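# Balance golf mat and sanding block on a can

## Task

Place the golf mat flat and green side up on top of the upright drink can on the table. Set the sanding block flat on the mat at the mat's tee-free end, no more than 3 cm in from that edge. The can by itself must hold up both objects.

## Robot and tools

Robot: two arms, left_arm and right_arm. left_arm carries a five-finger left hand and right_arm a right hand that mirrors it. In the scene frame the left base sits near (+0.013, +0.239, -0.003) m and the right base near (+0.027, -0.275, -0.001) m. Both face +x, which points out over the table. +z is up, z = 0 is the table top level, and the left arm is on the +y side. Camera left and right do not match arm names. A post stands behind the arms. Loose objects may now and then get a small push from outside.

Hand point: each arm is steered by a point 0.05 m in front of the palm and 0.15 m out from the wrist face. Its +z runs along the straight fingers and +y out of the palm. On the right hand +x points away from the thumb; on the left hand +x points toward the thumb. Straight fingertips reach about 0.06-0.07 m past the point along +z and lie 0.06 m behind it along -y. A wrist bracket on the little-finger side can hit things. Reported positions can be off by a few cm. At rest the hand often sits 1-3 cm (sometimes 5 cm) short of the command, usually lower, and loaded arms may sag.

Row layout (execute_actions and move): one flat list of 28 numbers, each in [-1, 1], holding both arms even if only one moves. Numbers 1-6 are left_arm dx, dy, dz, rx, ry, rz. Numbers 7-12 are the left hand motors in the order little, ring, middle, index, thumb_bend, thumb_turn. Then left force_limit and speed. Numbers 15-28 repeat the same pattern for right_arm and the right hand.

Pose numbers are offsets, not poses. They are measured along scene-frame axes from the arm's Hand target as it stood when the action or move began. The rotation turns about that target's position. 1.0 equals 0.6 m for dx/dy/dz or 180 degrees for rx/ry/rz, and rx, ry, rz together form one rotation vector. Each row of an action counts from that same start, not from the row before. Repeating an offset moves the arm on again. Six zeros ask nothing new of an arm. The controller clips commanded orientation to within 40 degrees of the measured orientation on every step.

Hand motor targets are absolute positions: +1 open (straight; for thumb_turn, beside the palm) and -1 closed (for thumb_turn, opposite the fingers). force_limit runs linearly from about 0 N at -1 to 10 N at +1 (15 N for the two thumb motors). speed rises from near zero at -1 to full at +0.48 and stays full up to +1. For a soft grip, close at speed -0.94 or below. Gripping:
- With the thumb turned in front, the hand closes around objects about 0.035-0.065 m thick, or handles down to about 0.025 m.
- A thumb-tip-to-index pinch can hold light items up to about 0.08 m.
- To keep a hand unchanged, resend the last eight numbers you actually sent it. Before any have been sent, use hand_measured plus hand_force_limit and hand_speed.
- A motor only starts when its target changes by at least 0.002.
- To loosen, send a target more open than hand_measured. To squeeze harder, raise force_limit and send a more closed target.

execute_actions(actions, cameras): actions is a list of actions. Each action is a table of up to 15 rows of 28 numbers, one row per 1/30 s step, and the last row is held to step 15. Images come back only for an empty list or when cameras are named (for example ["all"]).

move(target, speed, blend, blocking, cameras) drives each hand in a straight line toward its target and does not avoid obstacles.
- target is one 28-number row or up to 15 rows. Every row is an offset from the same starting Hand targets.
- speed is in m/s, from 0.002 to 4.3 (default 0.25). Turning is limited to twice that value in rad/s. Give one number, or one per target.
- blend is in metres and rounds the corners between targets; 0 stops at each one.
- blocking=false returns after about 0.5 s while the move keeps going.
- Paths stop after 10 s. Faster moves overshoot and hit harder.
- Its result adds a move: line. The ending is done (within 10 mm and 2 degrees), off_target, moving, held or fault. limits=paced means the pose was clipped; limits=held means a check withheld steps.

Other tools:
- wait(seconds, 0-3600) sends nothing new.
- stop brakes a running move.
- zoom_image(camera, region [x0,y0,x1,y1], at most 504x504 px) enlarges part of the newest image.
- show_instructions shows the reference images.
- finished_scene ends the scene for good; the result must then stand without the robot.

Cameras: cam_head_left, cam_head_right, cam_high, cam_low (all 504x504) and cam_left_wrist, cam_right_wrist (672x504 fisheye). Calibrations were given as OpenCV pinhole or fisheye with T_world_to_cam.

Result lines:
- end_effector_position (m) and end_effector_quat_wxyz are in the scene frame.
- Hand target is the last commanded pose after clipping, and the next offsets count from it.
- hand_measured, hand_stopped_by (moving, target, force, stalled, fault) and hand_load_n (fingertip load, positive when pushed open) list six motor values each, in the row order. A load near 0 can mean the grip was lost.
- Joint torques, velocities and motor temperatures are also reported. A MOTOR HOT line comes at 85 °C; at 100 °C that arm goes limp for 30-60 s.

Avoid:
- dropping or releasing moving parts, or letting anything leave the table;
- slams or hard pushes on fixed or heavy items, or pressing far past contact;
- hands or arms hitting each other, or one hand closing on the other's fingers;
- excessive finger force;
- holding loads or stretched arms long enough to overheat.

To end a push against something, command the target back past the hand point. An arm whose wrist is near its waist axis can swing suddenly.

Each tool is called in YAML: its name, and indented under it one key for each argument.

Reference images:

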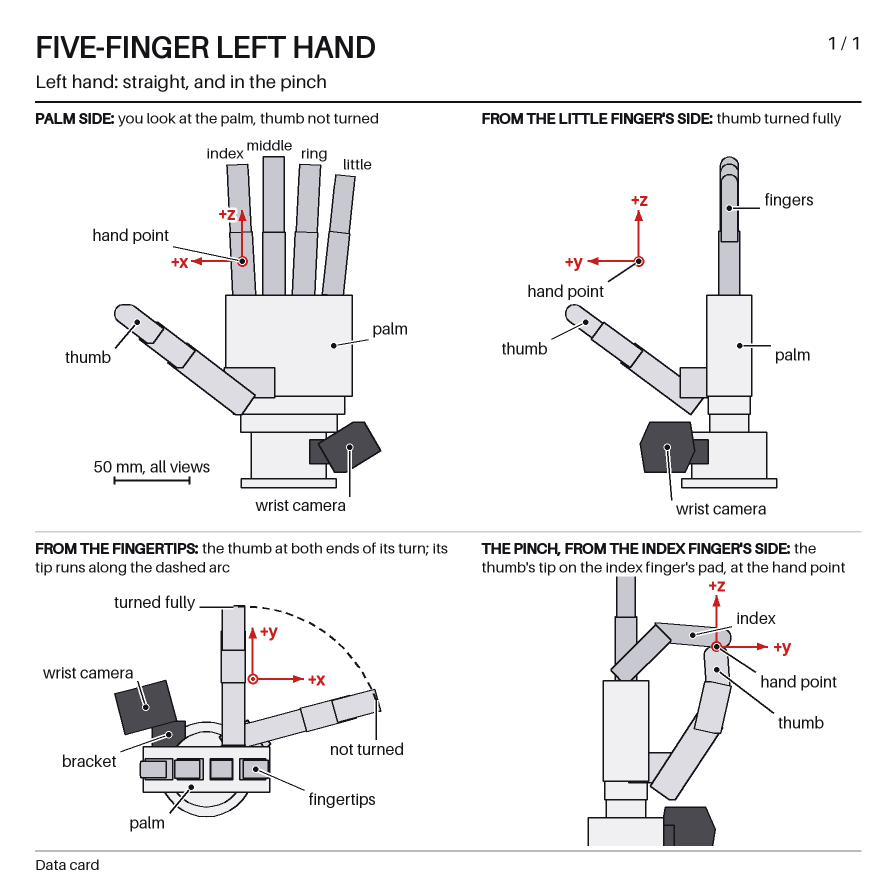

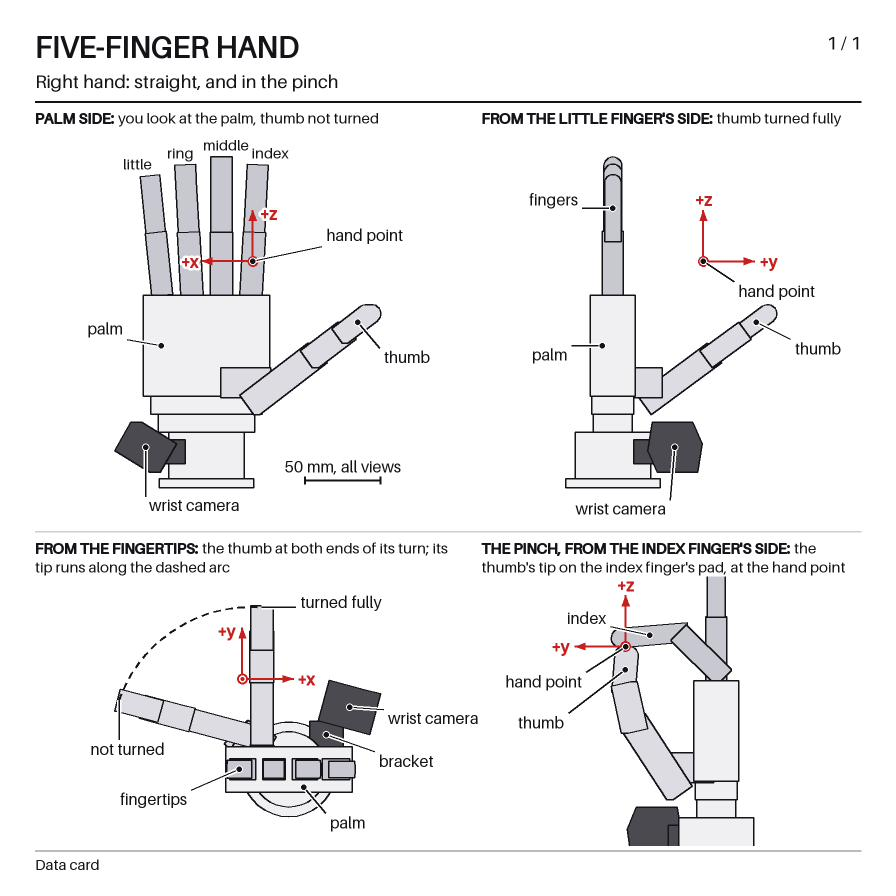

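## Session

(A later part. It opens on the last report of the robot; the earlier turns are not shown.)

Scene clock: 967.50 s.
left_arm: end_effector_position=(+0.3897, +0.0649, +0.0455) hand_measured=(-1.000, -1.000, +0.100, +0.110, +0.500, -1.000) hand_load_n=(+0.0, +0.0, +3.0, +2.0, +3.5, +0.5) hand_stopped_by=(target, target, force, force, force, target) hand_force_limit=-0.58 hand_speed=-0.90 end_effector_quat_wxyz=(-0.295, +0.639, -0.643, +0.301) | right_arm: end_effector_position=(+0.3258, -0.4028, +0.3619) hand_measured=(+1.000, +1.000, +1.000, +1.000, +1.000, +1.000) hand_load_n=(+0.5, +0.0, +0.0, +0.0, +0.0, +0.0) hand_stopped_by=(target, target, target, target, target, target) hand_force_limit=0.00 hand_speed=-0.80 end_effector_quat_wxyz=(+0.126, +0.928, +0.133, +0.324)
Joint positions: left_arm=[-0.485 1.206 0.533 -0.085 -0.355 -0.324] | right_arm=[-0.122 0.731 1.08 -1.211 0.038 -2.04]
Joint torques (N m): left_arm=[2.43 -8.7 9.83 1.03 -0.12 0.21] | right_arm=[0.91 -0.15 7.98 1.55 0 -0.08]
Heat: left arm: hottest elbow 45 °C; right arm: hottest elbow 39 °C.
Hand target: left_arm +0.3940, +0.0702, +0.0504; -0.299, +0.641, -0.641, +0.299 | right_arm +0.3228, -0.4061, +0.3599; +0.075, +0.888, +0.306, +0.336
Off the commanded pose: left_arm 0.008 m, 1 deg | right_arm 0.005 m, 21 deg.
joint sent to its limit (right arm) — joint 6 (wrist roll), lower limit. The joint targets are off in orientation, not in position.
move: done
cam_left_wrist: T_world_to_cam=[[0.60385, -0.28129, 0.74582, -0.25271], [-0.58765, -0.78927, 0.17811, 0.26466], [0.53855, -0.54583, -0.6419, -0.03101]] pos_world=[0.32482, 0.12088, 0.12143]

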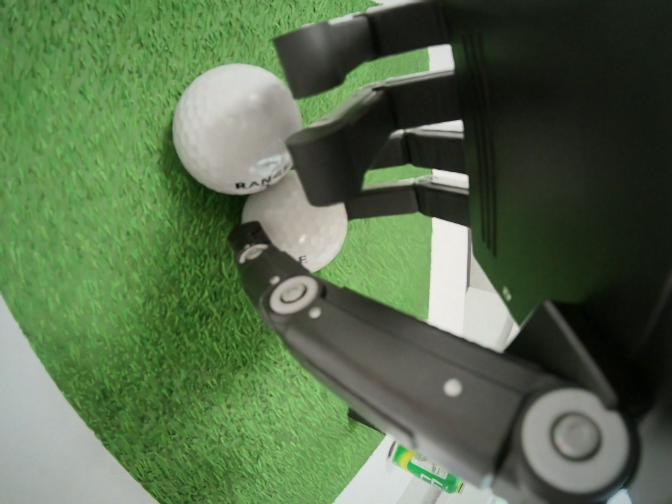

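move:
  target:
    - [0, 0, 0.2, 0, 0, 0, -1, -1, 0.0, 0.0, 0.2, -1, -0.58, -0.9, 0,0,0,0,0,0, 1,1,1,1,1,1, 0.0, -0.8]
    - [-0.07, 0.732, 0.235, 0.028, 0.048, 0.333, -1, -1, 0.0, 0.0, 0.2, -1, -0.58, -0.9, 0,0,0,0,0,0, 1,1,1,1,1,1, 0.0, -0.8]
  cameras: ["cam_left_wrist", "cam_head_left", "cam_high"]
  speed: [0.12, 0.25]
  blend: [0.02, 0]

zoom_image:
  camera: "cam_left_wrist"
  region: [60, 70, 340, 350]

Scene clock: 990.40 s.
left_arm: end_effector_position=(+0.3373, +0.4943, +0.1675) hand_measured=(-1.000, -1.000, +0.100, +0.110, +0.500, -1.000) hand_load_n=(+0.0, +0.0, +3.0, +2.0, +3.5, +0.5) hand_stopped_by=(target, target, force, force, force, target) hand_force_limit=-0.58 hand_speed=-0.90 end_effector_quat_wxyz=(-0.370, +0.887, -0.277, +0.024) | right_arm: end_effector_position=(+0.3258, -0.4028, +0.3619) hand_measured=(+1.000, +1.000, +1.000, +1.000, +1.000, +1.000) hand_load_n=(+0.0, +0.0, +0.0, +0.0, +0.0, +0.0) hand_stopped_by=(target, target, target, target, target, target) hand_force_limit=0.00 hand_speed=-0.80 end_effector_quat_wxyz=(+0.126, +0.928, +0.133, +0.324)
Joint positions: left_arm=[0.575 1.112 0.888 -0.691 -0.416 -0.246] | right_arm=[-0.122 0.731 1.08 -1.211 0.038 -2.04]
Joint torques (N m): left_arm=[1.85 -7.3 15.01 1.63 -0.28 0.18] | right_arm=[0.32 0.09 7.87 1.4 -0.07 -0.07]
Heat: left arm: hottest elbow 46 °C; right arm: hottest elbow 39 °C.
Hand target: left_arm +0.3521, +0.5093, +0.1915; -0.388, +0.881, -0.267, +0.036 | right_arm +0.3228, -0.4061, +0.3599; +0.075, +0.888, +0.306, +0.336
Off the commanded pose: left_arm 0.032 m, 3 deg | right_arm 0.005 m, 21 deg.
joint sent to its limit (right arm) — joint 6 (wrist roll), lower limit. The joint targets are off in orientation, not in position.
move: off_target (left_arm)
cam_left_wrist: T_world_to_cam=[[0.68627, 0.39719, 0.60932, -0.53156], [0.42015, -0.90031, 0.11366, 0.27681], [0.59372, 0.178, -0.78473, -0.04258]] pos_world=[0.27377, 0.46793, 0.25902]
Images, in order (width x height): cam_head_left 504x504, cam_high 504x504, cam_left_wrist 672x504.

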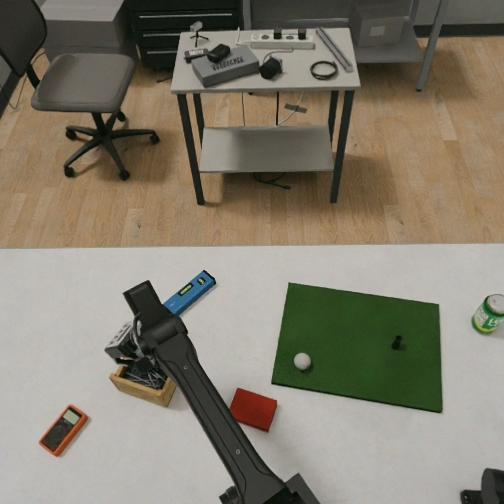

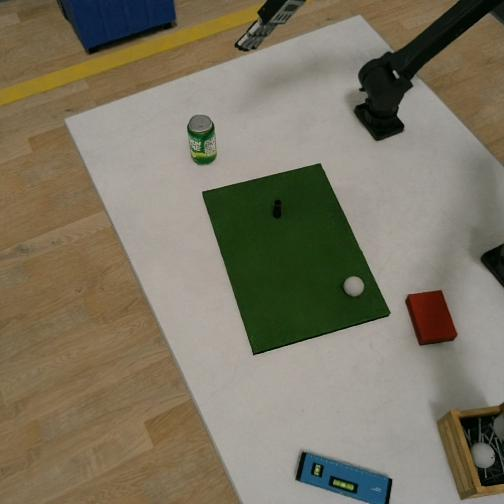

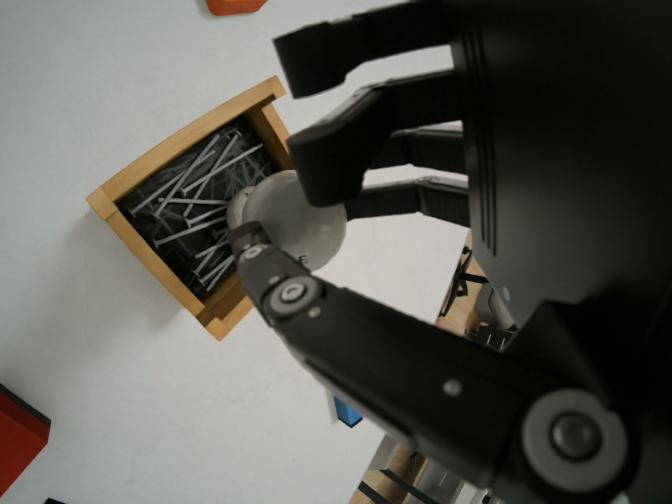

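Scaled by 1.800 from the camera's image (finer frame: 960x720).

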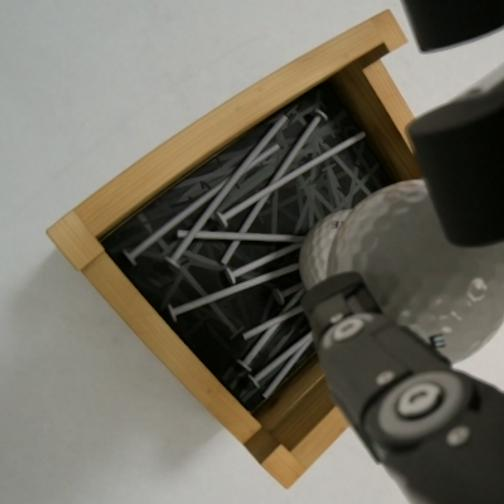

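move:
  target:
    - [-0.0617, -0.0733, -0.02, 0, 0, -0.122, -1, -1, 0.0, 0.0, 0.2, -1, -0.58, -0.9, 0,0,0,0,0,0, 1,1,1,1,1,1, 0.0, -0.8]
    - [-0.0617, -0.0733, -0.119, 0, 0, -0.122, -1, -1, 0.0, 0.0, 0.2, -1, -0.58, -0.9, 0,0,0,0,0,0, 1,1,1,1,1,1, 0.0, -0.8]
  cameras: ["cam_left_wrist"]
  speed: 0.1

zoom_image:
  camera: "cam_left_wrist"
  region: [0, 0, 400, 450]

Scene clock: 1056.03 s.
left_arm: end_effector_position=(+0.3186, +0.4593, +0.1254) hand_measured=(-1.000, -1.000, +0.100, +0.110, +0.500, -1.000) hand_load_n=(+0.0, +0.0, +3.0, +2.0, +3.5, +0.5) hand_stopped_by=(target, target, force, force, force, target) hand_force_limit=-0.58 hand_speed=-0.90 end_effector_quat_wxyz=(-0.373, +0.813, -0.433, +0.114) | right_arm: end_effector_position=(+0.3258, -0.4028, +0.3619) hand_measured=(+1.000, +1.000, +1.000, +1.000, +1.000, +1.000) hand_load_n=(+0.0, +0.0, +0.0, +0.0, +0.0, +0.0) hand_stopped_by=(target, target, target, target, target, target) hand_force_limit=0.00 hand_speed=-0.80 end_effector_quat_wxyz=(+0.126, +0.928, +0.133, +0.324)
Joint positions: left_arm=[0.637 0.976 0.655 -0.454 -0.106 0.091] | right_arm=[-0.122 0.731 1.08 -1.211 0.038 -2.04]
Joint torques (N m): left_arm=[2.55 -5.36 9.94 2.26 -0.02 0.22] | right_arm=[1.14 0.26 8.12 1.48 -0.03 -0.03]
Heat: left arm: hottest elbow 48 °C; right arm: hottest elbow 39 °C.
Hand target: left_arm +0.3151, +0.4653, +0.1200; -0.374, +0.814, -0.430, +0.110 | right_arm +0.3228, -0.4061, +0.3599; +0.075, +0.888, +0.306, +0.336
Off the commanded pose: left_arm 0.009 m, 1 deg | right_arm 0.005 m, 21 deg.
joint sent to its limit (right arm) — joint 6 (wrist roll), lower limit. The joint targets are off in orientation, not in position.
move: done
cam_left_wrist: T_world_to_cam=[[0.75302, 0.10381, 0.64976, -0.37074], [0.0442, -0.99323, 0.10747, 0.42122], [0.65651, -0.05221, -0.75251, 0.02341]] pos_world=[0.24519, 0.45808, 0.21323]

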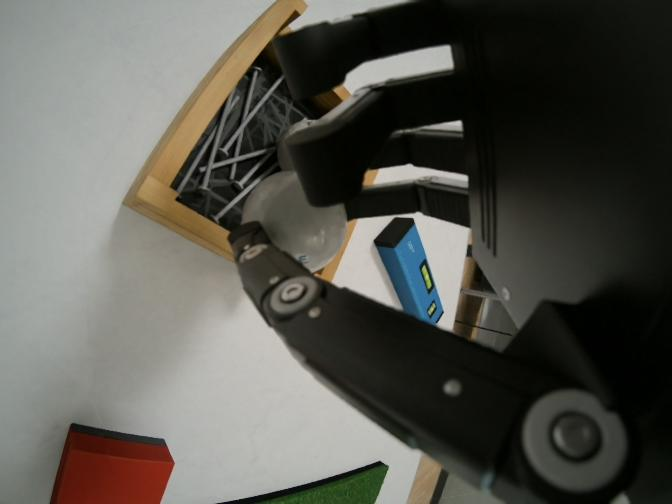

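Scaled by 1.120 from the camera's image (finer frame: 960x720).

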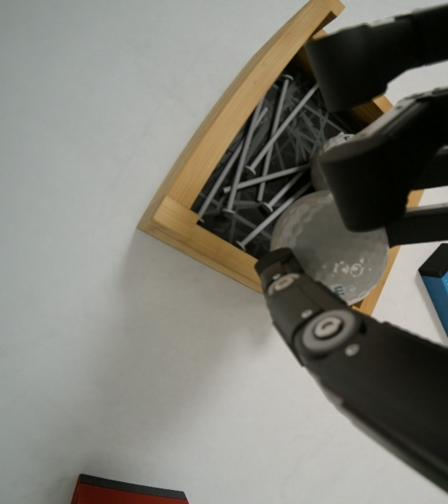

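move:
  target: [-0.0127, 0.0185, -0.06, 0, 0, 0, -1, -1, 0.0, 0.0, 0.2, -1, -0.58, -0.9, 0,0,0,0,0,0, 1,1,1,1,1,1, 0.0, -0.8]
  cameras: ["cam_left_wrist"]
  speed: 0.08

zoom_image:
  camera: "cam_left_wrist"
  region: [100, 0, 500, 400]

Scene clock: 1075.00 s.
left_arm: end_effector_position=(+0.3117, +0.4716, +0.0902) hand_measured=(-1.000, -1.000, +0.100, +0.110, +0.500, -1.000) hand_load_n=(+0.0, +0.0, +3.0, +2.0, +3.5, +0.5) hand_stopped_by=(target, target, force, force, force, target) hand_force_limit=-0.58 hand_speed=-0.90 end_effector_quat_wxyz=(-0.374, +0.813, -0.432, +0.114) | right_arm: end_effector_position=(+0.3258, -0.4028, +0.3619) hand_measured=(+1.000, +1.000, +1.000, +1.000, +1.000, +1.000) hand_load_n=(+0.0, +0.0, +0.0, +0.0, +0.0, +0.0) hand_stopped_by=(target, target, target, target, target, target) hand_force_limit=0.00 hand_speed=-0.80 end_effector_quat_wxyz=(+0.126, +0.928, +0.133, +0.324)
Joint positions: left_arm=[0.686 1.029 0.586 -0.327 -0.072 0.123] | right_arm=[-0.122 0.731 1.08 -1.211 0.038 -2.04]
Joint torques (N m): left_arm=[2.49 -5.6 9.48 2.33 0 0.2] | right_arm=[1.38 -0.32 7.94 1.5 -0.03 -0.08]
Heat: left arm: hottest elbow 49 °C; right arm: hottest elbow 39 °C.
Hand target: left_arm +0.3075, +0.4765, +0.0842; -0.374, +0.814, -0.430, +0.110 | right_arm +0.3228, -0.4061, +0.3599; +0.075, +0.888, +0.306, +0.336
Off the commanded pose: left_arm 0.009 m, 1 deg | right_arm 0.005 m, 21 deg.
joint sent to its limit (right arm) — joint 6 (wrist roll), lower limit. The joint targets are off in orientation, not in position.
move: done
cam_left_wrist: T_world_to_cam=[[0.75166, 0.10438, 0.65124, -0.34392], [0.04567, -0.99326, 0.10649, 0.4371], [0.65797, -0.0503, -0.75136, 0.00054]] pos_world=[0.23819, 0.47008, 0.17783]

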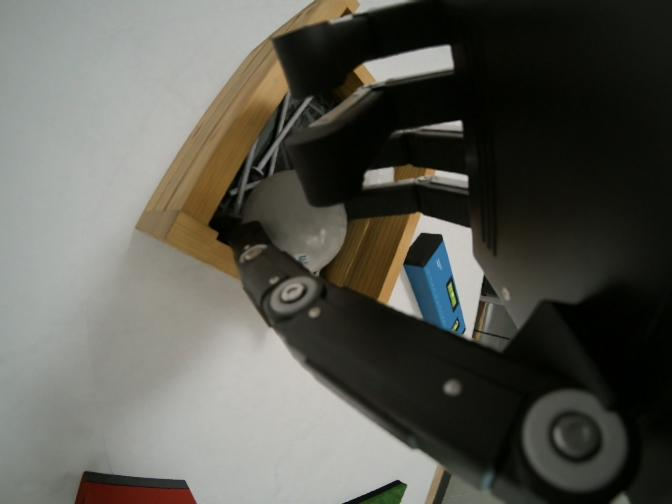

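Scaled by 1.260 from the camera's image (finer frame: 960x720).

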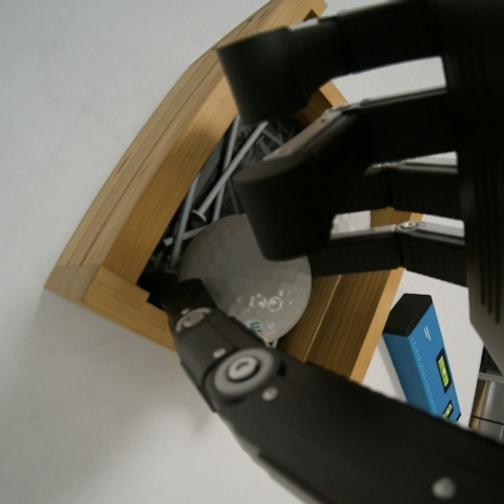

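move:
  target: [0, 0, -0.016, 0, 0, 0, -1, -1, 0.0, 0.0, 0.2, -1, -0.58, -0.9, 0,0,0,0,0,0, 1,1,1,1,1,1, 0.0, -0.8]
  cameras: ["cam_left_wrist"]
  speed: 0.05

Scene clock: 1090.23 s.
left_arm: end_effector_position=(+0.3121, +0.4719, +0.0813) hand_measured=(-1.000, -1.000, +0.100, +0.110, +0.500, -1.000) hand_load_n=(+0.0, +0.5, +3.0, +2.0, +3.5, +0.5) hand_stopped_by=(target, target, force, force, force, target) hand_force_limit=-0.58 hand_speed=-0.90 end_effector_quat_wxyz=(-0.375, +0.812, -0.432, +0.114) | right_arm: end_effector_position=(+0.3258, -0.4028, +0.3619) hand_measured=(+1.000, +1.000, +1.000, +1.000, +1.000, +1.000) hand_load_n=(+0.0, +0.0, -0.5, +0.0, +0.0, +0.0) hand_stopped_by=(target, target, target, target, target, target) hand_force_limit=0.00 hand_speed=-0.80 end_effector_quat_wxyz=(+0.126, +0.928, +0.133, +0.324)
Joint positions: left_arm=[0.686 1.045 0.569 -0.292 -0.071 0.124] | right_arm=[-0.122 0.731 1.08 -1.211 0.038 -2.04]
Joint torques (N m): left_arm=[2.55 -5.66 9.32 2.28 0 0.22] | right_arm=[0.38 0.21 7.77 1.61 -0.02 -0.11]
Heat: left arm: hottest elbow 47 °C; right arm: hottest elbow 39 °C.
Hand target: left_arm +0.3074, +0.4764, +0.0744; -0.374, +0.814, -0.430, +0.110 | right_arm +0.3228, -0.4061, +0.3599; +0.075, +0.888, +0.306, +0.336
Off the commanded pose: left_arm 0.009 m, 1 deg | right_arm 0.005 m, 21 deg.
joint sent to its limit (right arm) — joint 6 (wrist roll), lower limit. The joint targets are off in orientation, not in position.
move: done
cam_left_wrist: T_world_to_cam=[[0.7509, 0.1029, 0.65235, -0.33769], [0.04481, -0.99345, 0.10513, 0.43885], [0.65889, -0.04971, -0.75059, -0.00696]] pos_world=[0.23849, 0.47038, 0.16893]

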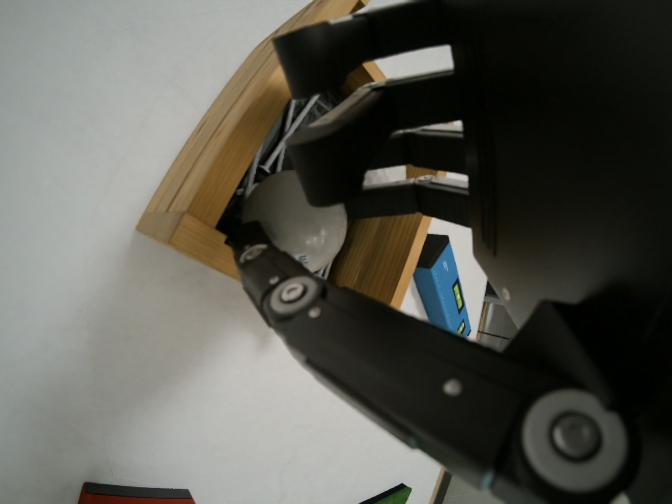

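move:
  target: [0, 0, -0.016, 0, 0, 0, -1, -1, 0.0, 0.0, 0.2, -1, -0.58, -0.9, 0,0,0,0,0,0, 1,1,1,1,1,1, 0.0, -0.8]
  cameras: ["cam_left_wrist"]
  speed: 0.04

Scene clock: 1096.00 s.
left_arm: end_effector_position=(+0.3135, +0.4731, +0.0745) hand_measured=(-1.000, -1.000, +0.100, +0.110, +0.500, -1.000) hand_load_n=(+0.0, +0.0, +3.0, +2.0, +3.5, +0.5) hand_stopped_by=(target, target, force, force, force, target) hand_force_limit=-0.58 hand_speed=-0.90 end_effector_quat_wxyz=(-0.378, +0.811, -0.431, +0.116) | right_arm: end_effector_position=(+0.3258, -0.4028, +0.3619) hand_measured=(+1.000, +1.000, +1.000, +1.000, +1.000, +1.000) hand_load_n=(+0.0, +0.0, +0.0, +0.0, +0.0, +0.0) hand_stopped_by=(target, target, target, target, target, target) hand_force_limit=0.00 hand_speed=-0.80 end_effector_quat_wxyz=(+0.126, +0.928, +0.133, +0.324)
Joint positions: left_arm=[0.686 1.06 0.555 -0.256 -0.071 0.124] | right_arm=[-0.122 0.731 1.08 -1.211 0.038 -2.04]
Joint torques (N m): left_arm=[2.43 -5.42 8.92 2.32 -0.01 0.21] | right_arm=[0.56 -0.15 7.83 1.5 -0.11 -0.09]
Heat: left arm: hottest elbow 47 °C; right arm: hottest elbow 39 °C.
Hand target: left_arm +0.3074, +0.4765, +0.0649; -0.374, +0.814, -0.430, +0.110 | right_arm +0.3228, -0.4061, +0.3599; +0.075, +0.888, +0.306, +0.336
Off the commanded pose: left_arm 0.012 m, 1 deg | right_arm 0.005 m, 21 deg.
joint sent to its limit (right arm) — joint 6 (wrist roll), lower limit. The joint targets are off in orientation, not in position.
move: off_target (left_arm)
cam_left_wrist: T_world_to_cam=[[0.74733, 0.10026, 0.65684, -0.33225], [0.04429, -0.99387, 0.10132, 0.44132], [0.66297, -0.04663, -0.74719, -0.01591]] pos_world=[0.2393, 0.47118, 0.16164]

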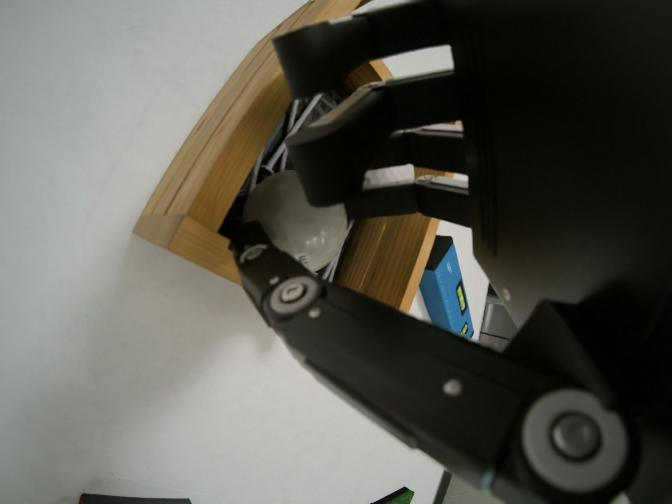

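move:
  target:
    - [0, 0, 0, 0, 0, 0, -1, -1, 0.25, 0.25, 0.8, -1, -0.6, -0.8, 0,0,0,0,0,0, 1,1,1,1,1,1, 0.0, -0.8]
    - [0, 0, 0, 0, 0, 0, -1, -1, 0.3, 0.3, 1.0, -1, -0.6, -0.7, 0,0,0,0,0,0, 1,1,1,1,1,1, 0.0, -0.8]
    - [0, 0, 0.25, 0, 0, 0, -1, -1, 0.3, 0.3, 1.0, -1, -0.6, -0.7, 0,0,0,0,0,0, 1,1,1,1,1,1, 0.0, -0.8]
  cameras: ["cam_left_wrist", "cam_head_left"]
  speed: 0.1

Scene clock: 1107.93 s.
left_arm: end_effector_position=(+0.3036, +0.4645, +0.1898) hand_measured=(-1.000, -1.000, +0.300, +0.300, +1.000, -1.000) hand_load_n=(+0.0, +0.5, +0.0, +0.0, +0.0, +0.0) hand_stopped_by=(target, target, target, target, target, target) hand_force_limit=-0.60 hand_speed=-0.70 end_effector_quat_wxyz=(-0.356, +0.819, -0.437, +0.107) | right_arm: end_effector_position=(+0.3258, -0.4028, +0.3619) hand_measured=(+1.000, +1.000, +1.000, +1.000, +1.000, +1.000) hand_load_n=(+0.5, +0.0, +0.0, +0.0, +0.0, +0.0) hand_stopped_by=(target, target, target, target, target, target) hand_force_limit=0.00 hand_speed=-0.80 end_effector_quat_wxyz=(+0.126, +0.928, +0.133, +0.324)
Joint positions: left_arm=[0.686 0.929 0.818 -0.701 -0.07 0.124] | right_arm=[-0.122 0.731 1.08 -1.211 0.038 -2.04]
Joint torques (N m): left_arm=[2.37 -6.24 14.76 1.02 -0.1 0.21] | right_arm=[0.56 -0.03 7.95 1.62 -0.01 -0.1]
Heat: left arm: hottest elbow 47 °C; right arm: hottest elbow 39 °C.
Hand target: left_arm +0.3074, +0.4765, +0.2149; -0.374, +0.814, -0.430, +0.110 | right_arm +0.3228, -0.4061, +0.3599; +0.075, +0.888, +0.306, +0.336
Off the commanded pose: left_arm 0.028 m, 2 deg | right_arm 0.005 m, 21 deg.
joint sent to its limit (right arm) — joint 6 (wrist roll), lower limit. The joint targets are off in orientation, not in position.
move: off_target (left_arm); target 2's new numbers were sent with left_arm's hand 0.013 m and 1 deg from that target
cam_left_wrist: T_world_to_cam=[[0.77251, 0.1209, 0.62339, -0.41063], [0.04784, -0.99, 0.13272, 0.41271], [0.6332, -0.07271, -0.77056, 0.10204]] pos_world=[0.23286, 0.46565, 0.27983]
Images, in order (width x height): cam_head_left 504x504, cam_left_wrist 672x504.

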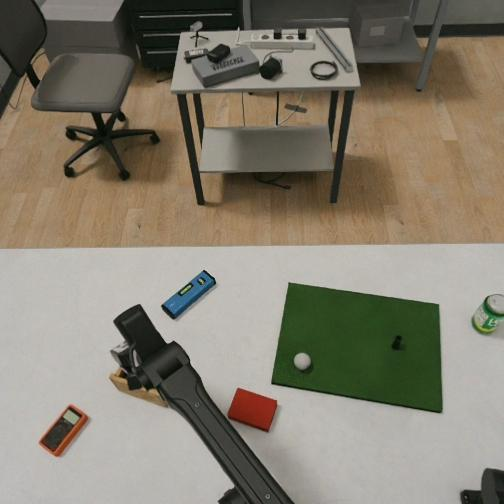

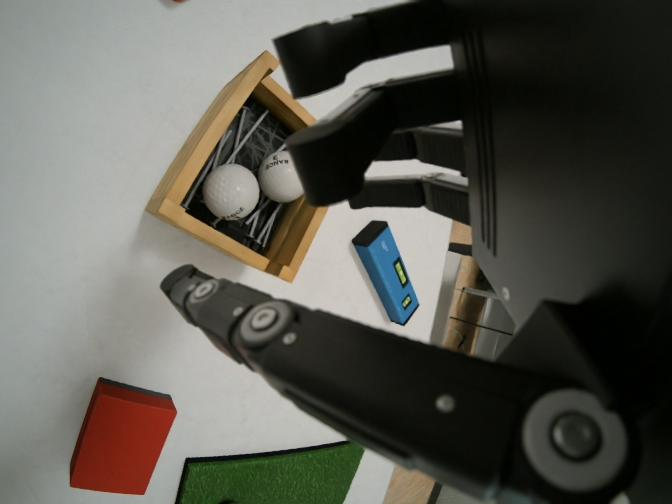

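move:
  target: [0.0643, -0.6125, -0.108, -0.0353, -0.0401, -0.2111, -1, -1, 0.5, 0.5, 0.7, -1, -0.6, -0.5, 0,0,0,0,0,0, 1,1,1,1,1,1, 0.0, -0.8]
  cameras: ["cam_left_wrist", "cam_head_left"]
  speed: 0.25

Scene clock: 1166.13 s.
left_arm: end_effector_position=(+0.3466, +0.1127, +0.1561) hand_measured=(-1.000, -1.000, +0.500, +0.500, +0.700, -1.000) hand_load_n=(+0.0, +0.5, +0.0, +0.0, +0.0, +0.0) hand_stopped_by=(target, target, target, target, target, target) hand_force_limit=-0.60 hand_speed=-0.50 end_effector_quat_wxyz=(-0.302, +0.640, -0.641, +0.297) | right_arm: end_effector_position=(+0.3258, -0.4028, +0.3619) hand_measured=(+1.000, +1.000, +1.000, +1.000, +1.000, +1.000) hand_load_n=(+0.0, +0.0, +0.0, +0.0, +0.0, +0.0) hand_stopped_by=(target, target, target, target, target, target) hand_force_limit=0.00 hand_speed=-0.80 end_effector_quat_wxyz=(+0.126, +0.928, +0.133, +0.324)
Joint positions: left_arm=[-0.406 0.822 0.626 -0.542 -0.313 -0.265] | right_arm=[-0.122 0.731 1.08 -1.211 0.038 -2.04]
Joint torques (N m): left_arm=[0.32 -3.55 9.98 2.24 -0.26 0] | right_arm=[-0.38 -0.85 7.88 1.37 -0.01 -0.06]
Motor temperatures (°C): left_arm=[33 32 53 31 34 33] | right_arm=[31 35 39 33 33 31]
Heat: left arm: hottest elbow 53 °C; right arm: hottest elbow 39 °C.
Hand target: left_arm +0.3461, +0.1090, +0.1501; -0.299, +0.641, -0.641, +0.299 | right_arm +0.3228, -0.4061, +0.3599; +0.075, +0.888, +0.306, +0.336
Off the commanded pose: left_arm 0.007 m, 0 deg | right_arm 0.005 m, 21 deg.
joint sent to its limit (right arm) — joint 6 (wrist roll), lower limit. The joint targets are off in orientation, not in position.
move: done
cam_left_wrist: T_world_to_cam=[[0.60234, -0.28368, 0.74613, -0.29497], [-0.58117, -0.79661, 0.1663, 0.25786], [0.5472, -0.5338, -0.64469, 0.08534]] pos_world=[0.28084, 0.16729, 0.23223]
Images, in order (width x height): cam_head_left 504x504, cam_left_wrist 672x504.

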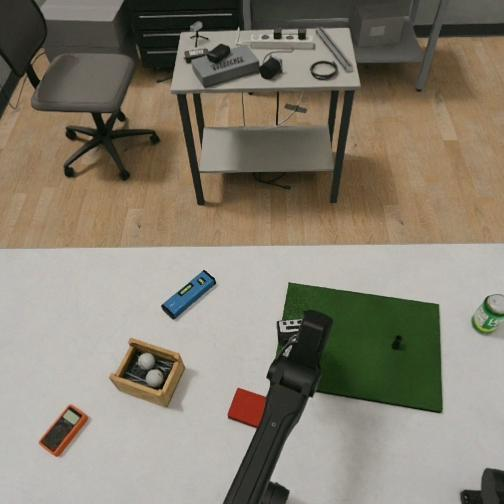

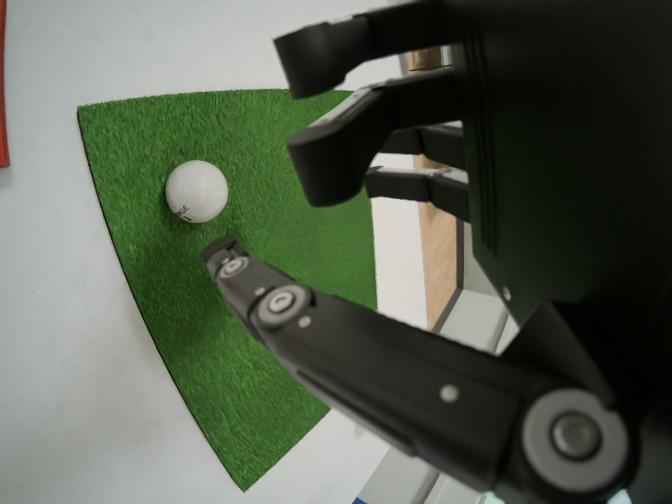

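move:
  target: [-0.0073, 0.0037, -0.1835, 0, 0, 0, -1, -1, 0.5, 0.5, 0.7, -1, -0.6, -0.5, 0,0,0,0,0,0, 1,1,1,1,1,1, 0.0, -0.8]
  cameras: ["cam_left_wrist"]
  speed: 0.12

Scene clock: 1176.17 s.
left_arm: end_effector_position=(+0.3440, +0.1138, +0.0456) hand_measured=(-1.000, -1.000, +0.500, +0.500, +0.700, -1.000) hand_load_n=(+0.0, +0.0, +0.0, +0.0, +0.0, +0.0) hand_stopped_by=(target, target, target, target, target, target) hand_force_limit=-0.60 hand_speed=-0.50 end_effector_quat_wxyz=(-0.302, +0.640, -0.640, +0.298) | right_arm: end_effector_position=(+0.3258, -0.4028, +0.3619) hand_measured=(+1.000, +1.000, +1.000, +1.000, +1.000, +1.000) hand_load_n=(+0.0, +0.0, +0.0, +0.0, +0.0, +0.0) hand_stopped_by=(target, target, target, target, target, target) hand_force_limit=0.00 hand_speed=-0.80 end_effector_quat_wxyz=(+0.126, +0.928, +0.133, +0.324)
Joint positions: left_arm=[-0.406 0.987 0.389 -0.14 -0.313 -0.265] | right_arm=[-0.122 0.731 1.08 -1.211 0.038 -2.04]
Joint torques (N m): left_arm=[0.44 -4.01 8.79 2.24 -0.24 0.02] | right_arm=[0.62 0.03 7.88 1.46 -0.08 -0.05]
Heat: left arm: hottest elbow 52 °C; right arm: hottest elbow 39 °C.
Hand target: left_arm +0.3417, +0.1112, +0.0400; -0.299, +0.641, -0.641, +0.298 | right_arm +0.3228, -0.4061, +0.3599; +0.075, +0.888, +0.306, +0.336
Off the commanded pose: left_arm 0.007 m, 0 deg | right_arm 0.005 m, 21 deg.
joint sent to its limit (right arm) — joint 6 (wrist roll), lower limit. The joint targets are off in orientation, not in position.
move: done
cam_left_wrist: T_world_to_cam=[[0.60174, -0.28259, 0.74703, -0.21057], [-0.58094, -0.79672, 0.16656, 0.2755], [0.5481, -0.5342, -0.64359, 0.01572]] pos_world=[0.27814, 0.16839, 0.12153]

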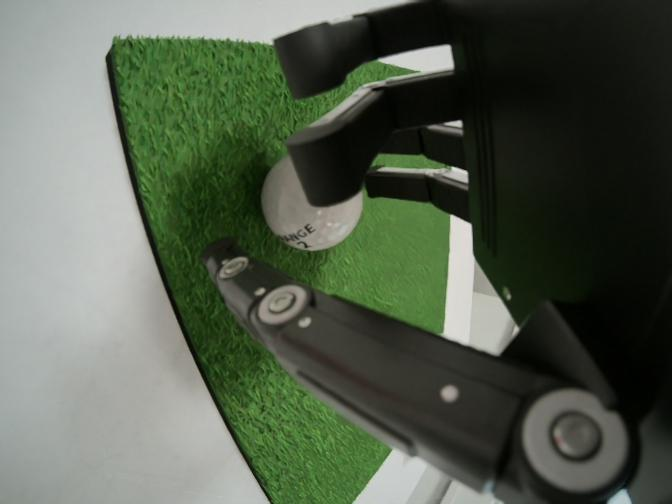

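move:
  target:
    - [0, 0, 0, 0, 0, 0, -1, -1, 0.0, 0.0, 0.2, -1, -0.58, -0.9, 0,0,0,0,0,0, 1,1,1,1,1,1, 0.0, -0.8]
    - [0, 0, 0.25, 0, 0, 0, -1, -1, 0.0, 0.0, 0.2, -1, -0.58, -0.9, 0,0,0,0,0,0, 1,1,1,1,1,1, 0.0, -0.8]
  cameras: ["cam_left_wrist"]
  speed: 0.12

Scene clock: 1185.53 s.
left_arm: end_effector_position=(+0.3316, +0.1191, +0.1619) hand_measured=(-1.000, -1.000, +0.110, +0.110, +0.502, -1.000) hand_load_n=(+0.0, +0.0, +2.0, +3.0, +3.5, +0.5) hand_stopped_by=(target, target, force, force, force, target) hand_force_limit=-0.58 hand_speed=-0.90 end_effector_quat_wxyz=(-0.293, +0.644, -0.650, +0.277) | right_arm: end_effector_position=(+0.3258, -0.4028, +0.3619) hand_measured=(+1.000, +1.000, +1.000, +1.000, +1.000, +1.000) hand_load_n=(+0.0, +0.0, +0.0, +0.0, +0.0, +0.0) hand_stopped_by=(target, target, target, target, target, target) hand_force_limit=0.00 hand_speed=-0.80 end_effector_quat_wxyz=(+0.126, +0.928, +0.133, +0.324)
Joint positions: left_arm=[-0.406 0.795 0.651 -0.643 -0.313 -0.266] | right_arm=[-0.122 0.731 1.08 -1.211 0.038 -2.04]
Joint torques (N m): left_arm=[0.44 -4.37 14.89 1.02 -0.21 0.03] | right_arm=[0.56 -0.26 8.1 1.46 -0.03 -0.08]
Heat: left arm: hottest elbow 50 °C; right arm: hottest elbow 39 °C.
Hand target: left_arm +0.3416, +0.1113, +0.1899; -0.299, +0.641, -0.641, +0.299 | right_arm +0.3228, -0.4061, +0.3599; +0.075, +0.888, +0.306, +0.336
Off the commanded pose: left_arm 0.031 m, 3 deg | right_arm 0.005 m, 21 deg.
joint sent to its limit (right arm) — joint 6 (wrist roll), lower limit. The joint targets are off in orientation, not in position.
move: off_target (left_arm)
cam_left_wrist: T_world_to_cam=[[0.63565, -0.29632, 0.71284, -0.29262], [-0.57255, -0.80034, 0.17786, 0.24891], [0.51782, -0.5212, -0.6784, 0.11437]] pos_world=[0.26929, 0.17211, 0.24191]

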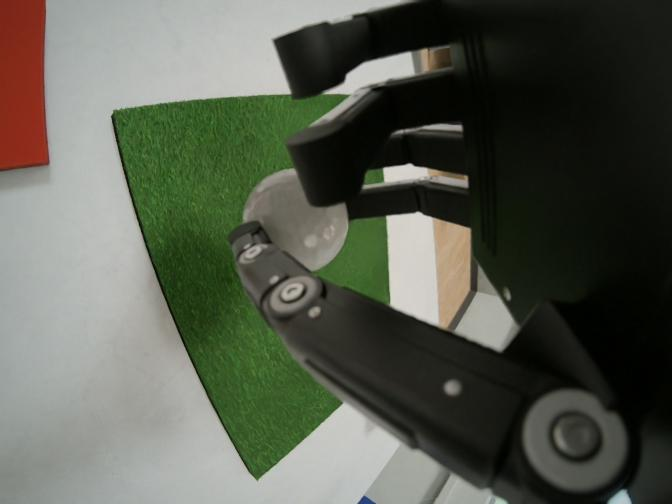

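move:
  target: [-0.009, 0.7145, 0.03, -0.0357, 0.1549, 0.3881, -1, -1, 0.0, 0.0, 0.2, -1, -0.58, -0.9, 0,0,0,0,0,0, 1,1,1,1,1,1, 0.0, -0.8]
  cameras: ["cam_left_wrist", "cam_head_left", "cam_head_right"]
  speed: 0.25

zoom_image:
  camera: "cam_left_wrist"
  region: [60, 0, 460, 400]

Scene clock: 1236.70 s.
left_arm: end_effector_position=(+0.3265, +0.5261, +0.1904) hand_measured=(-1.000, -1.000, +0.110, +0.110, +0.502, -1.000) hand_load_n=(+0.5, +0.0, +2.5, +3.0, +3.5, +0.5) hand_stopped_by=(target, target, force, force, force, target) hand_force_limit=-0.58 hand_speed=-0.90 end_effector_quat_wxyz=(-0.215, +0.952, -0.209, -0.054) | right_arm: end_effector_position=(+0.3258, -0.4028, +0.3619) hand_measured=(+1.000, +1.000, +1.000, +1.000, +1.000, +1.000) hand_load_n=(+0.0, +0.0, +0.0, +0.0, +0.0, +0.0) hand_stopped_by=(target, target, target, target, target, target) hand_force_limit=0.00 hand_speed=-0.80 end_effector_quat_wxyz=(+0.126, +0.928, +0.133, +0.324)
Joint positions: left_arm=[0.7 1.363 1.241 -1.159 -0.345 -0.386] | right_arm=[-0.122 0.731 1.08 -1.211 0.038 -2.04]
Joint torques (N m): left_arm=[1.85 -10.75 14.54 0.23 -0.32 0.02] | right_arm=[0.5 0.09 7.88 1.52 -0.08 -0.12]
Heat: left arm: hottest elbow 53 °C; right arm: hottest elbow 39 °C.
Hand target: left_arm +0.3364, +0.5400, +0.2080; -0.227, +0.953, -0.196, -0.045 | right_arm +0.3228, -0.4061, +0.3599; +0.075, +0.888, +0.306, +0.336
Off the commanded pose: left_arm 0.024 m, 2 deg | right_arm 0.005 m, 21 deg.
joint sent to its limit (right arm) — joint 6 (wrist roll), lower limit. The joint targets are off in orientation, not in position.
move: off_target (left_arm)
cam_left_wrist: T_world_to_cam=[[0.65861, 0.67485, 0.33287, -0.63507], [0.62554, -0.7369, 0.25629, 0.12721], [0.41825, 0.03943, -0.90748, 0.12966]] pos_world=[0.28446, 0.51721, 0.29646]
Images, in order (width x height): cam_head_left 504x504, cam_head_right 504x504, cam_left_wrist 672x504.

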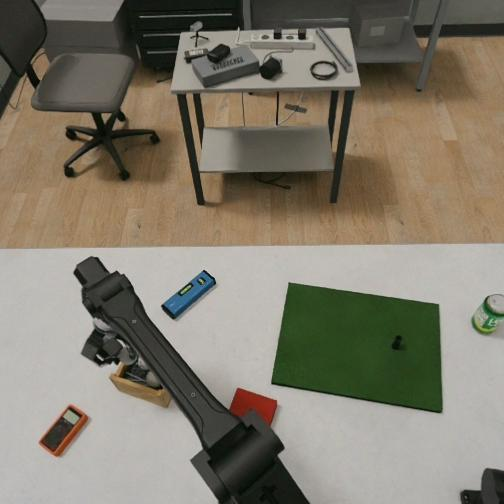

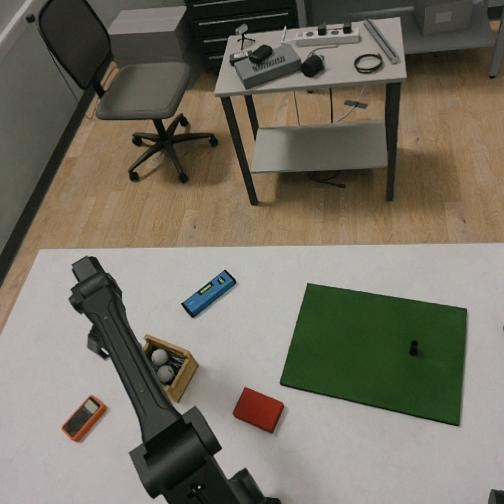

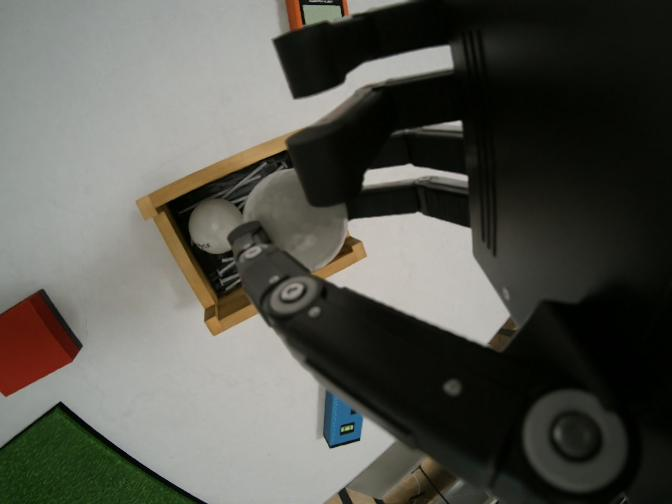

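Scaled by 1.260 from the camera's image (finer frame: 960x720).

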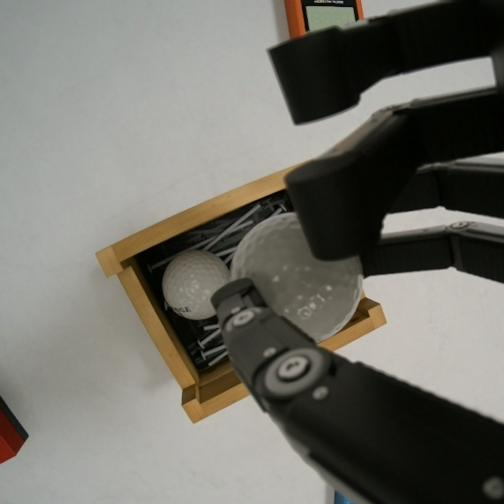

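move:
  target: [-0.014, -0.0067, -0.1467, 0, 0, 0, -1, -1, 0.0, 0.0, 0.2, -1, -0.58, -0.9, 0,0,0,0,0,0, 1,1,1,1,1,1, 0.0, -0.8]
  cameras: ["cam_left_wrist"]
  speed: 0.1

zoom_image:
  camera: "cam_left_wrist"
  region: [60, 0, 460, 400]

Scene clock: 1256.60 s.
left_arm: end_effector_position=(+0.3319, +0.5307, +0.1292) hand_measured=(-1.000, -1.000, +0.110, +0.110, +0.502, -1.000) hand_load_n=(+0.0, +0.0, +2.0, +2.5, +3.5, +0.0) hand_stopped_by=(target, target, force, force, force, target) hand_force_limit=-0.58 hand_speed=-0.90 end_effector_quat_wxyz=(-0.232, +0.950, -0.205, -0.041) | right_arm: end_effector_position=(+0.3258, -0.4028, +0.3619) hand_measured=(+1.000, +1.000, +1.000, +1.000, +1.000, +1.000) hand_load_n=(+0.0, +0.0, +0.0, +0.0, +0.0, +0.0) hand_stopped_by=(target, target, target, target, target, target) hand_force_limit=0.00 hand_speed=-0.80 end_effector_quat_wxyz=(+0.126, +0.928, +0.133, +0.324)
Joint positions: left_arm=[0.7 1.385 1.094 -0.946 -0.345 -0.386] | right_arm=[-0.122 0.731 1.08 -1.211 0.038 -2.04]
Joint torques (N m): left_arm=[2.37 -10.75 9.26 1.37 -0.26 0.07] | right_arm=[0.73 0.03 7.75 1.57 0.05 -0.08]
Heat: left arm: hottest elbow 52 °C; right arm: hottest elbow 39 °C.
Hand target: left_arm +0.3279, +0.5359, +0.1200; -0.227, +0.953, -0.196, -0.045 | right_arm +0.3228, -0.4061, +0.3599; +0.075, +0.888, +0.306, +0.336
Off the commanded pose: left_arm 0.011 m, 1 deg | right_arm 0.005 m, 21 deg.
joint sent to its limit (right arm) — joint 6 (wrist roll), lower limit. The joint targets are off in orientation, not in position.
move: off_target (left_arm)
cam_left_wrist: T_world_to_cam=[[0.64667, 0.66525, 0.37316, -0.61748], [0.61731, -0.74382, 0.25626, 0.1493], [0.44804, 0.06464, -0.89167, 0.04631]] pos_world=[0.2864, 0.51884, 0.23345]

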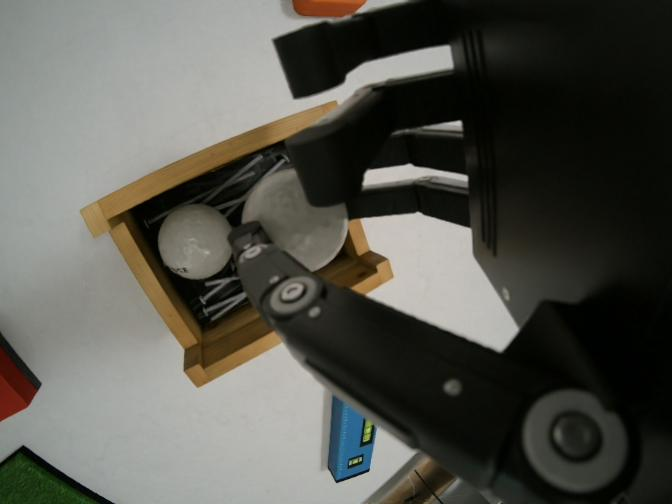

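Scaled by 1.260 from the camera's image (finer frame: 960x720).

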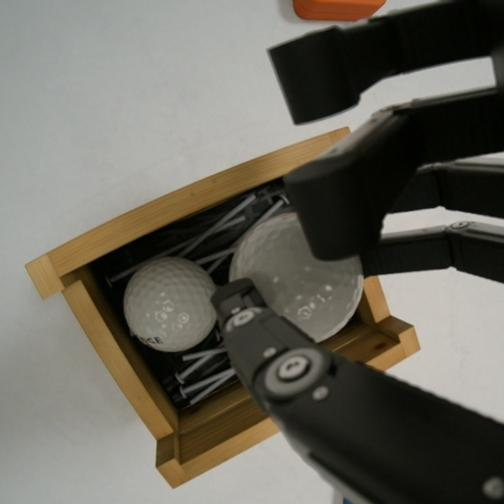

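move:
  target: [0.003, 0.01, -0.057, 0, 0, 0, -1, -1, 0.0, 0.0, 0.2, -1, -0.58, -0.9, 0,0,0,0,0,0, 1,1,1,1,1,1, 0.0, -0.8]
  cameras: ["cam_left_wrist"]
  speed: 0.08

zoom_image:
  camera: "cam_left_wrist"
  region: [60, 50, 460, 450]

Scene clock: 1308.47 s.
left_arm: end_effector_position=(+0.3351, +0.5375, +0.0954) hand_measured=(-1.000, -1.000, +0.110, +0.110, +0.502, -1.000) hand_load_n=(+0.0, +0.0, +2.0, +3.0, +3.5, +0.5) hand_stopped_by=(target, target, force, force, force, target) hand_force_limit=-0.58 hand_speed=-0.90 end_effector_quat_wxyz=(-0.233, +0.951, -0.201, -0.040) | right_arm: end_effector_position=(+0.3258, -0.4028, +0.3619) hand_measured=(+1.000, +1.000, +1.000, +1.000, +1.000, +1.000) hand_load_n=(+0.0, +0.0, +0.0, +0.0, +0.0, +0.0) hand_stopped_by=(target, target, target, target, target, target) hand_force_limit=0.00 hand_speed=-0.80 end_effector_quat_wxyz=(+0.126, +0.928, +0.133, +0.324)
Joint positions: left_arm=[0.708 1.431 1.046 -0.849 -0.344 -0.386] | right_arm=[-0.122 0.731 1.08 -1.211 0.038 -2.04]
Joint torques (N m): left_arm=[2.43 -11.16 8.99 1.42 -0.2 0.15] | right_arm=[0.97 0.26 8.01 1.88 0 -0.11]
Heat: left arm: hottest elbow 49 °C; right arm: hottest elbow 39 °C.
Hand target: left_arm +0.3297, +0.5419, +0.0858; -0.227, +0.953, -0.196, -0.045 | right_arm +0.3228, -0.4061, +0.3599; +0.075, +0.888, +0.306, +0.336
Off the commanded pose: left_arm 0.012 m, 1 deg | right_arm 0.005 m, 21 deg.
joint sent to its limit (right arm) — joint 6 (wrist roll), lower limit. The joint targets are off in orientation, not in position.
move: off_target (left_arm)
cam_left_wrist: T_world_to_cam=[[0.64053, 0.66925, 0.3766, -0.61191], [0.62185, -0.73977, 0.25697, 0.1573], [0.45057, 0.06959, -0.89002, 0.01071]] pos_world=[0.2893, 0.52514, 0.19956]

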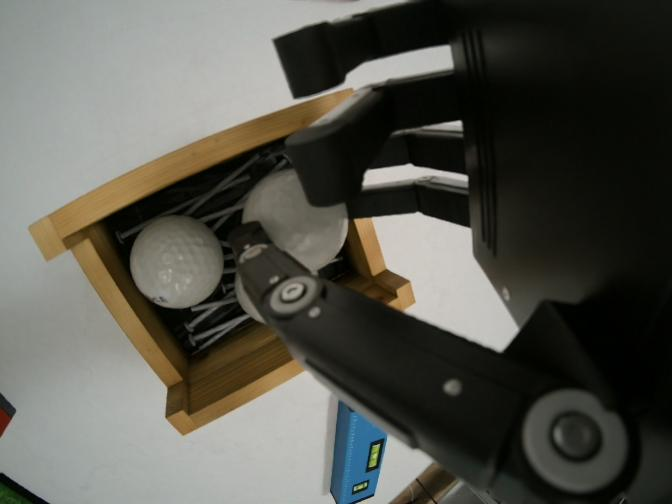

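Scaled by 1.260 from the camera's image (finer frame: 960x720).

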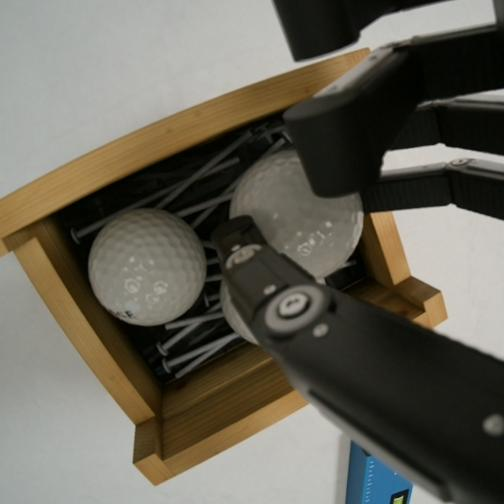

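move:
  target: [-0.005, -0.005, -0.02, 0, 0, 0, -1, -1, 0.0, 0.0, 0.2, -1, -0.58, -0.9, 0,0,0,0,0,0, 1,1,1,1,1,1, 0.0, -0.8]
  cameras: ["cam_left_wrist"]
  speed: 0.05

zoom_image:
  camera: "cam_left_wrist"
  region: [60, 50, 460, 450]

Scene clock: 1319.53 s.
left_arm: end_effector_position=(+0.3325, +0.5363, +0.0857) hand_measured=(-1.000, -1.000, +0.110, +0.110, +0.502, -1.000) hand_load_n=(+0.0, +0.0, +2.5, +2.5, +3.5, +0.0) hand_stopped_by=(target, target, force, force, force, target) hand_force_limit=-0.58 hand_speed=-0.90 end_effector_quat_wxyz=(-0.235, +0.951, -0.199, -0.039) | right_arm: end_effector_position=(+0.3258, -0.4028, +0.3619) hand_measured=(+1.000, +1.000, +1.000, +1.000, +1.000, +1.000) hand_load_n=(+0.0, +0.0, +0.0, +0.0, +0.0, +0.0) hand_stopped_by=(target, target, target, target, target, target) hand_force_limit=0.00 hand_speed=-0.80 end_effector_quat_wxyz=(+0.126, +0.928, +0.133, +0.324)
Joint positions: left_arm=[0.709 1.431 1.018 -0.815 -0.344 -0.386] | right_arm=[-0.122 0.731 1.08 -1.211 0.038 -2.04]
Joint torques (N m): left_arm=[2.2 -10.81 8.65 1.46 -0.19 0.14] | right_arm=[1.55 -0.56 7.75 1.44 -0.03 -0.09]
Motor temperatures (°C): left_arm=[33 32 48 31 33 33] | right_arm=[30 34 39 33 32 31]
Heat: left arm: hottest elbow 48 °C; right arm: hottest elbow 39 °C.
Hand target: left_arm +0.3267, +0.5388, +0.0737; -0.227, +0.953, -0.196, -0.045 | right_arm +0.3228, -0.4061, +0.3599; +0.075, +0.888, +0.306, +0.336
Off the commanded pose: left_arm 0.014 m, 1 deg | right_arm 0.005 m, 21 deg.
joint sent to its limit (right arm) — joint 6 (wrist roll), lower limit. The joint targets are off in orientation, not in position.
move: off_target (left_arm)
cam_left_wrist: T_world_to_cam=[[0.63797, 0.6689, 0.38153, -0.60521], [0.62212, -0.73969, 0.25656, 0.16035], [0.45383, 0.07368, -0.88804, -0.00013]] pos_world=[0.28641, 0.52344, 0.18965]

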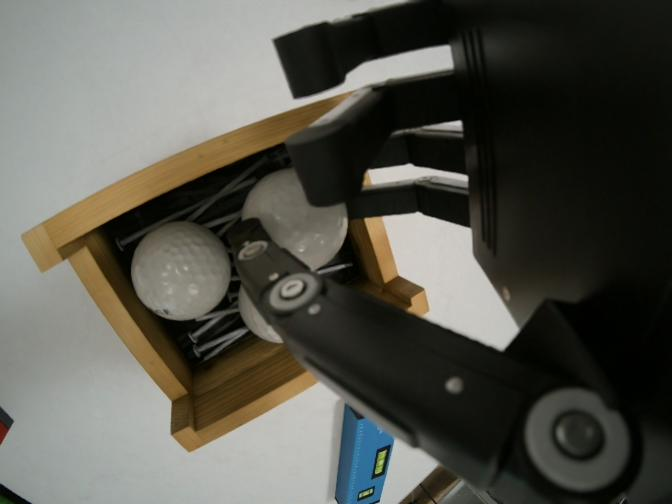

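Scaled by 1.260 from the camera's image (finer frame: 960x720).

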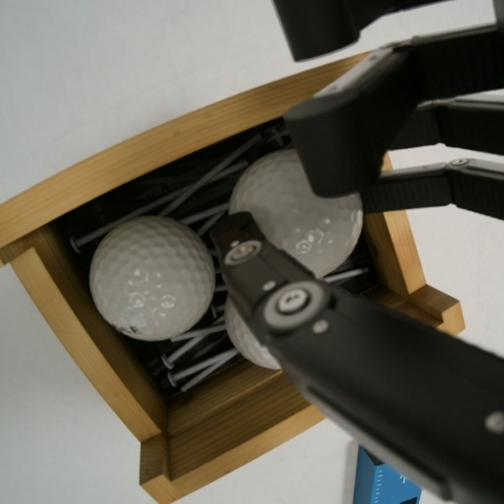

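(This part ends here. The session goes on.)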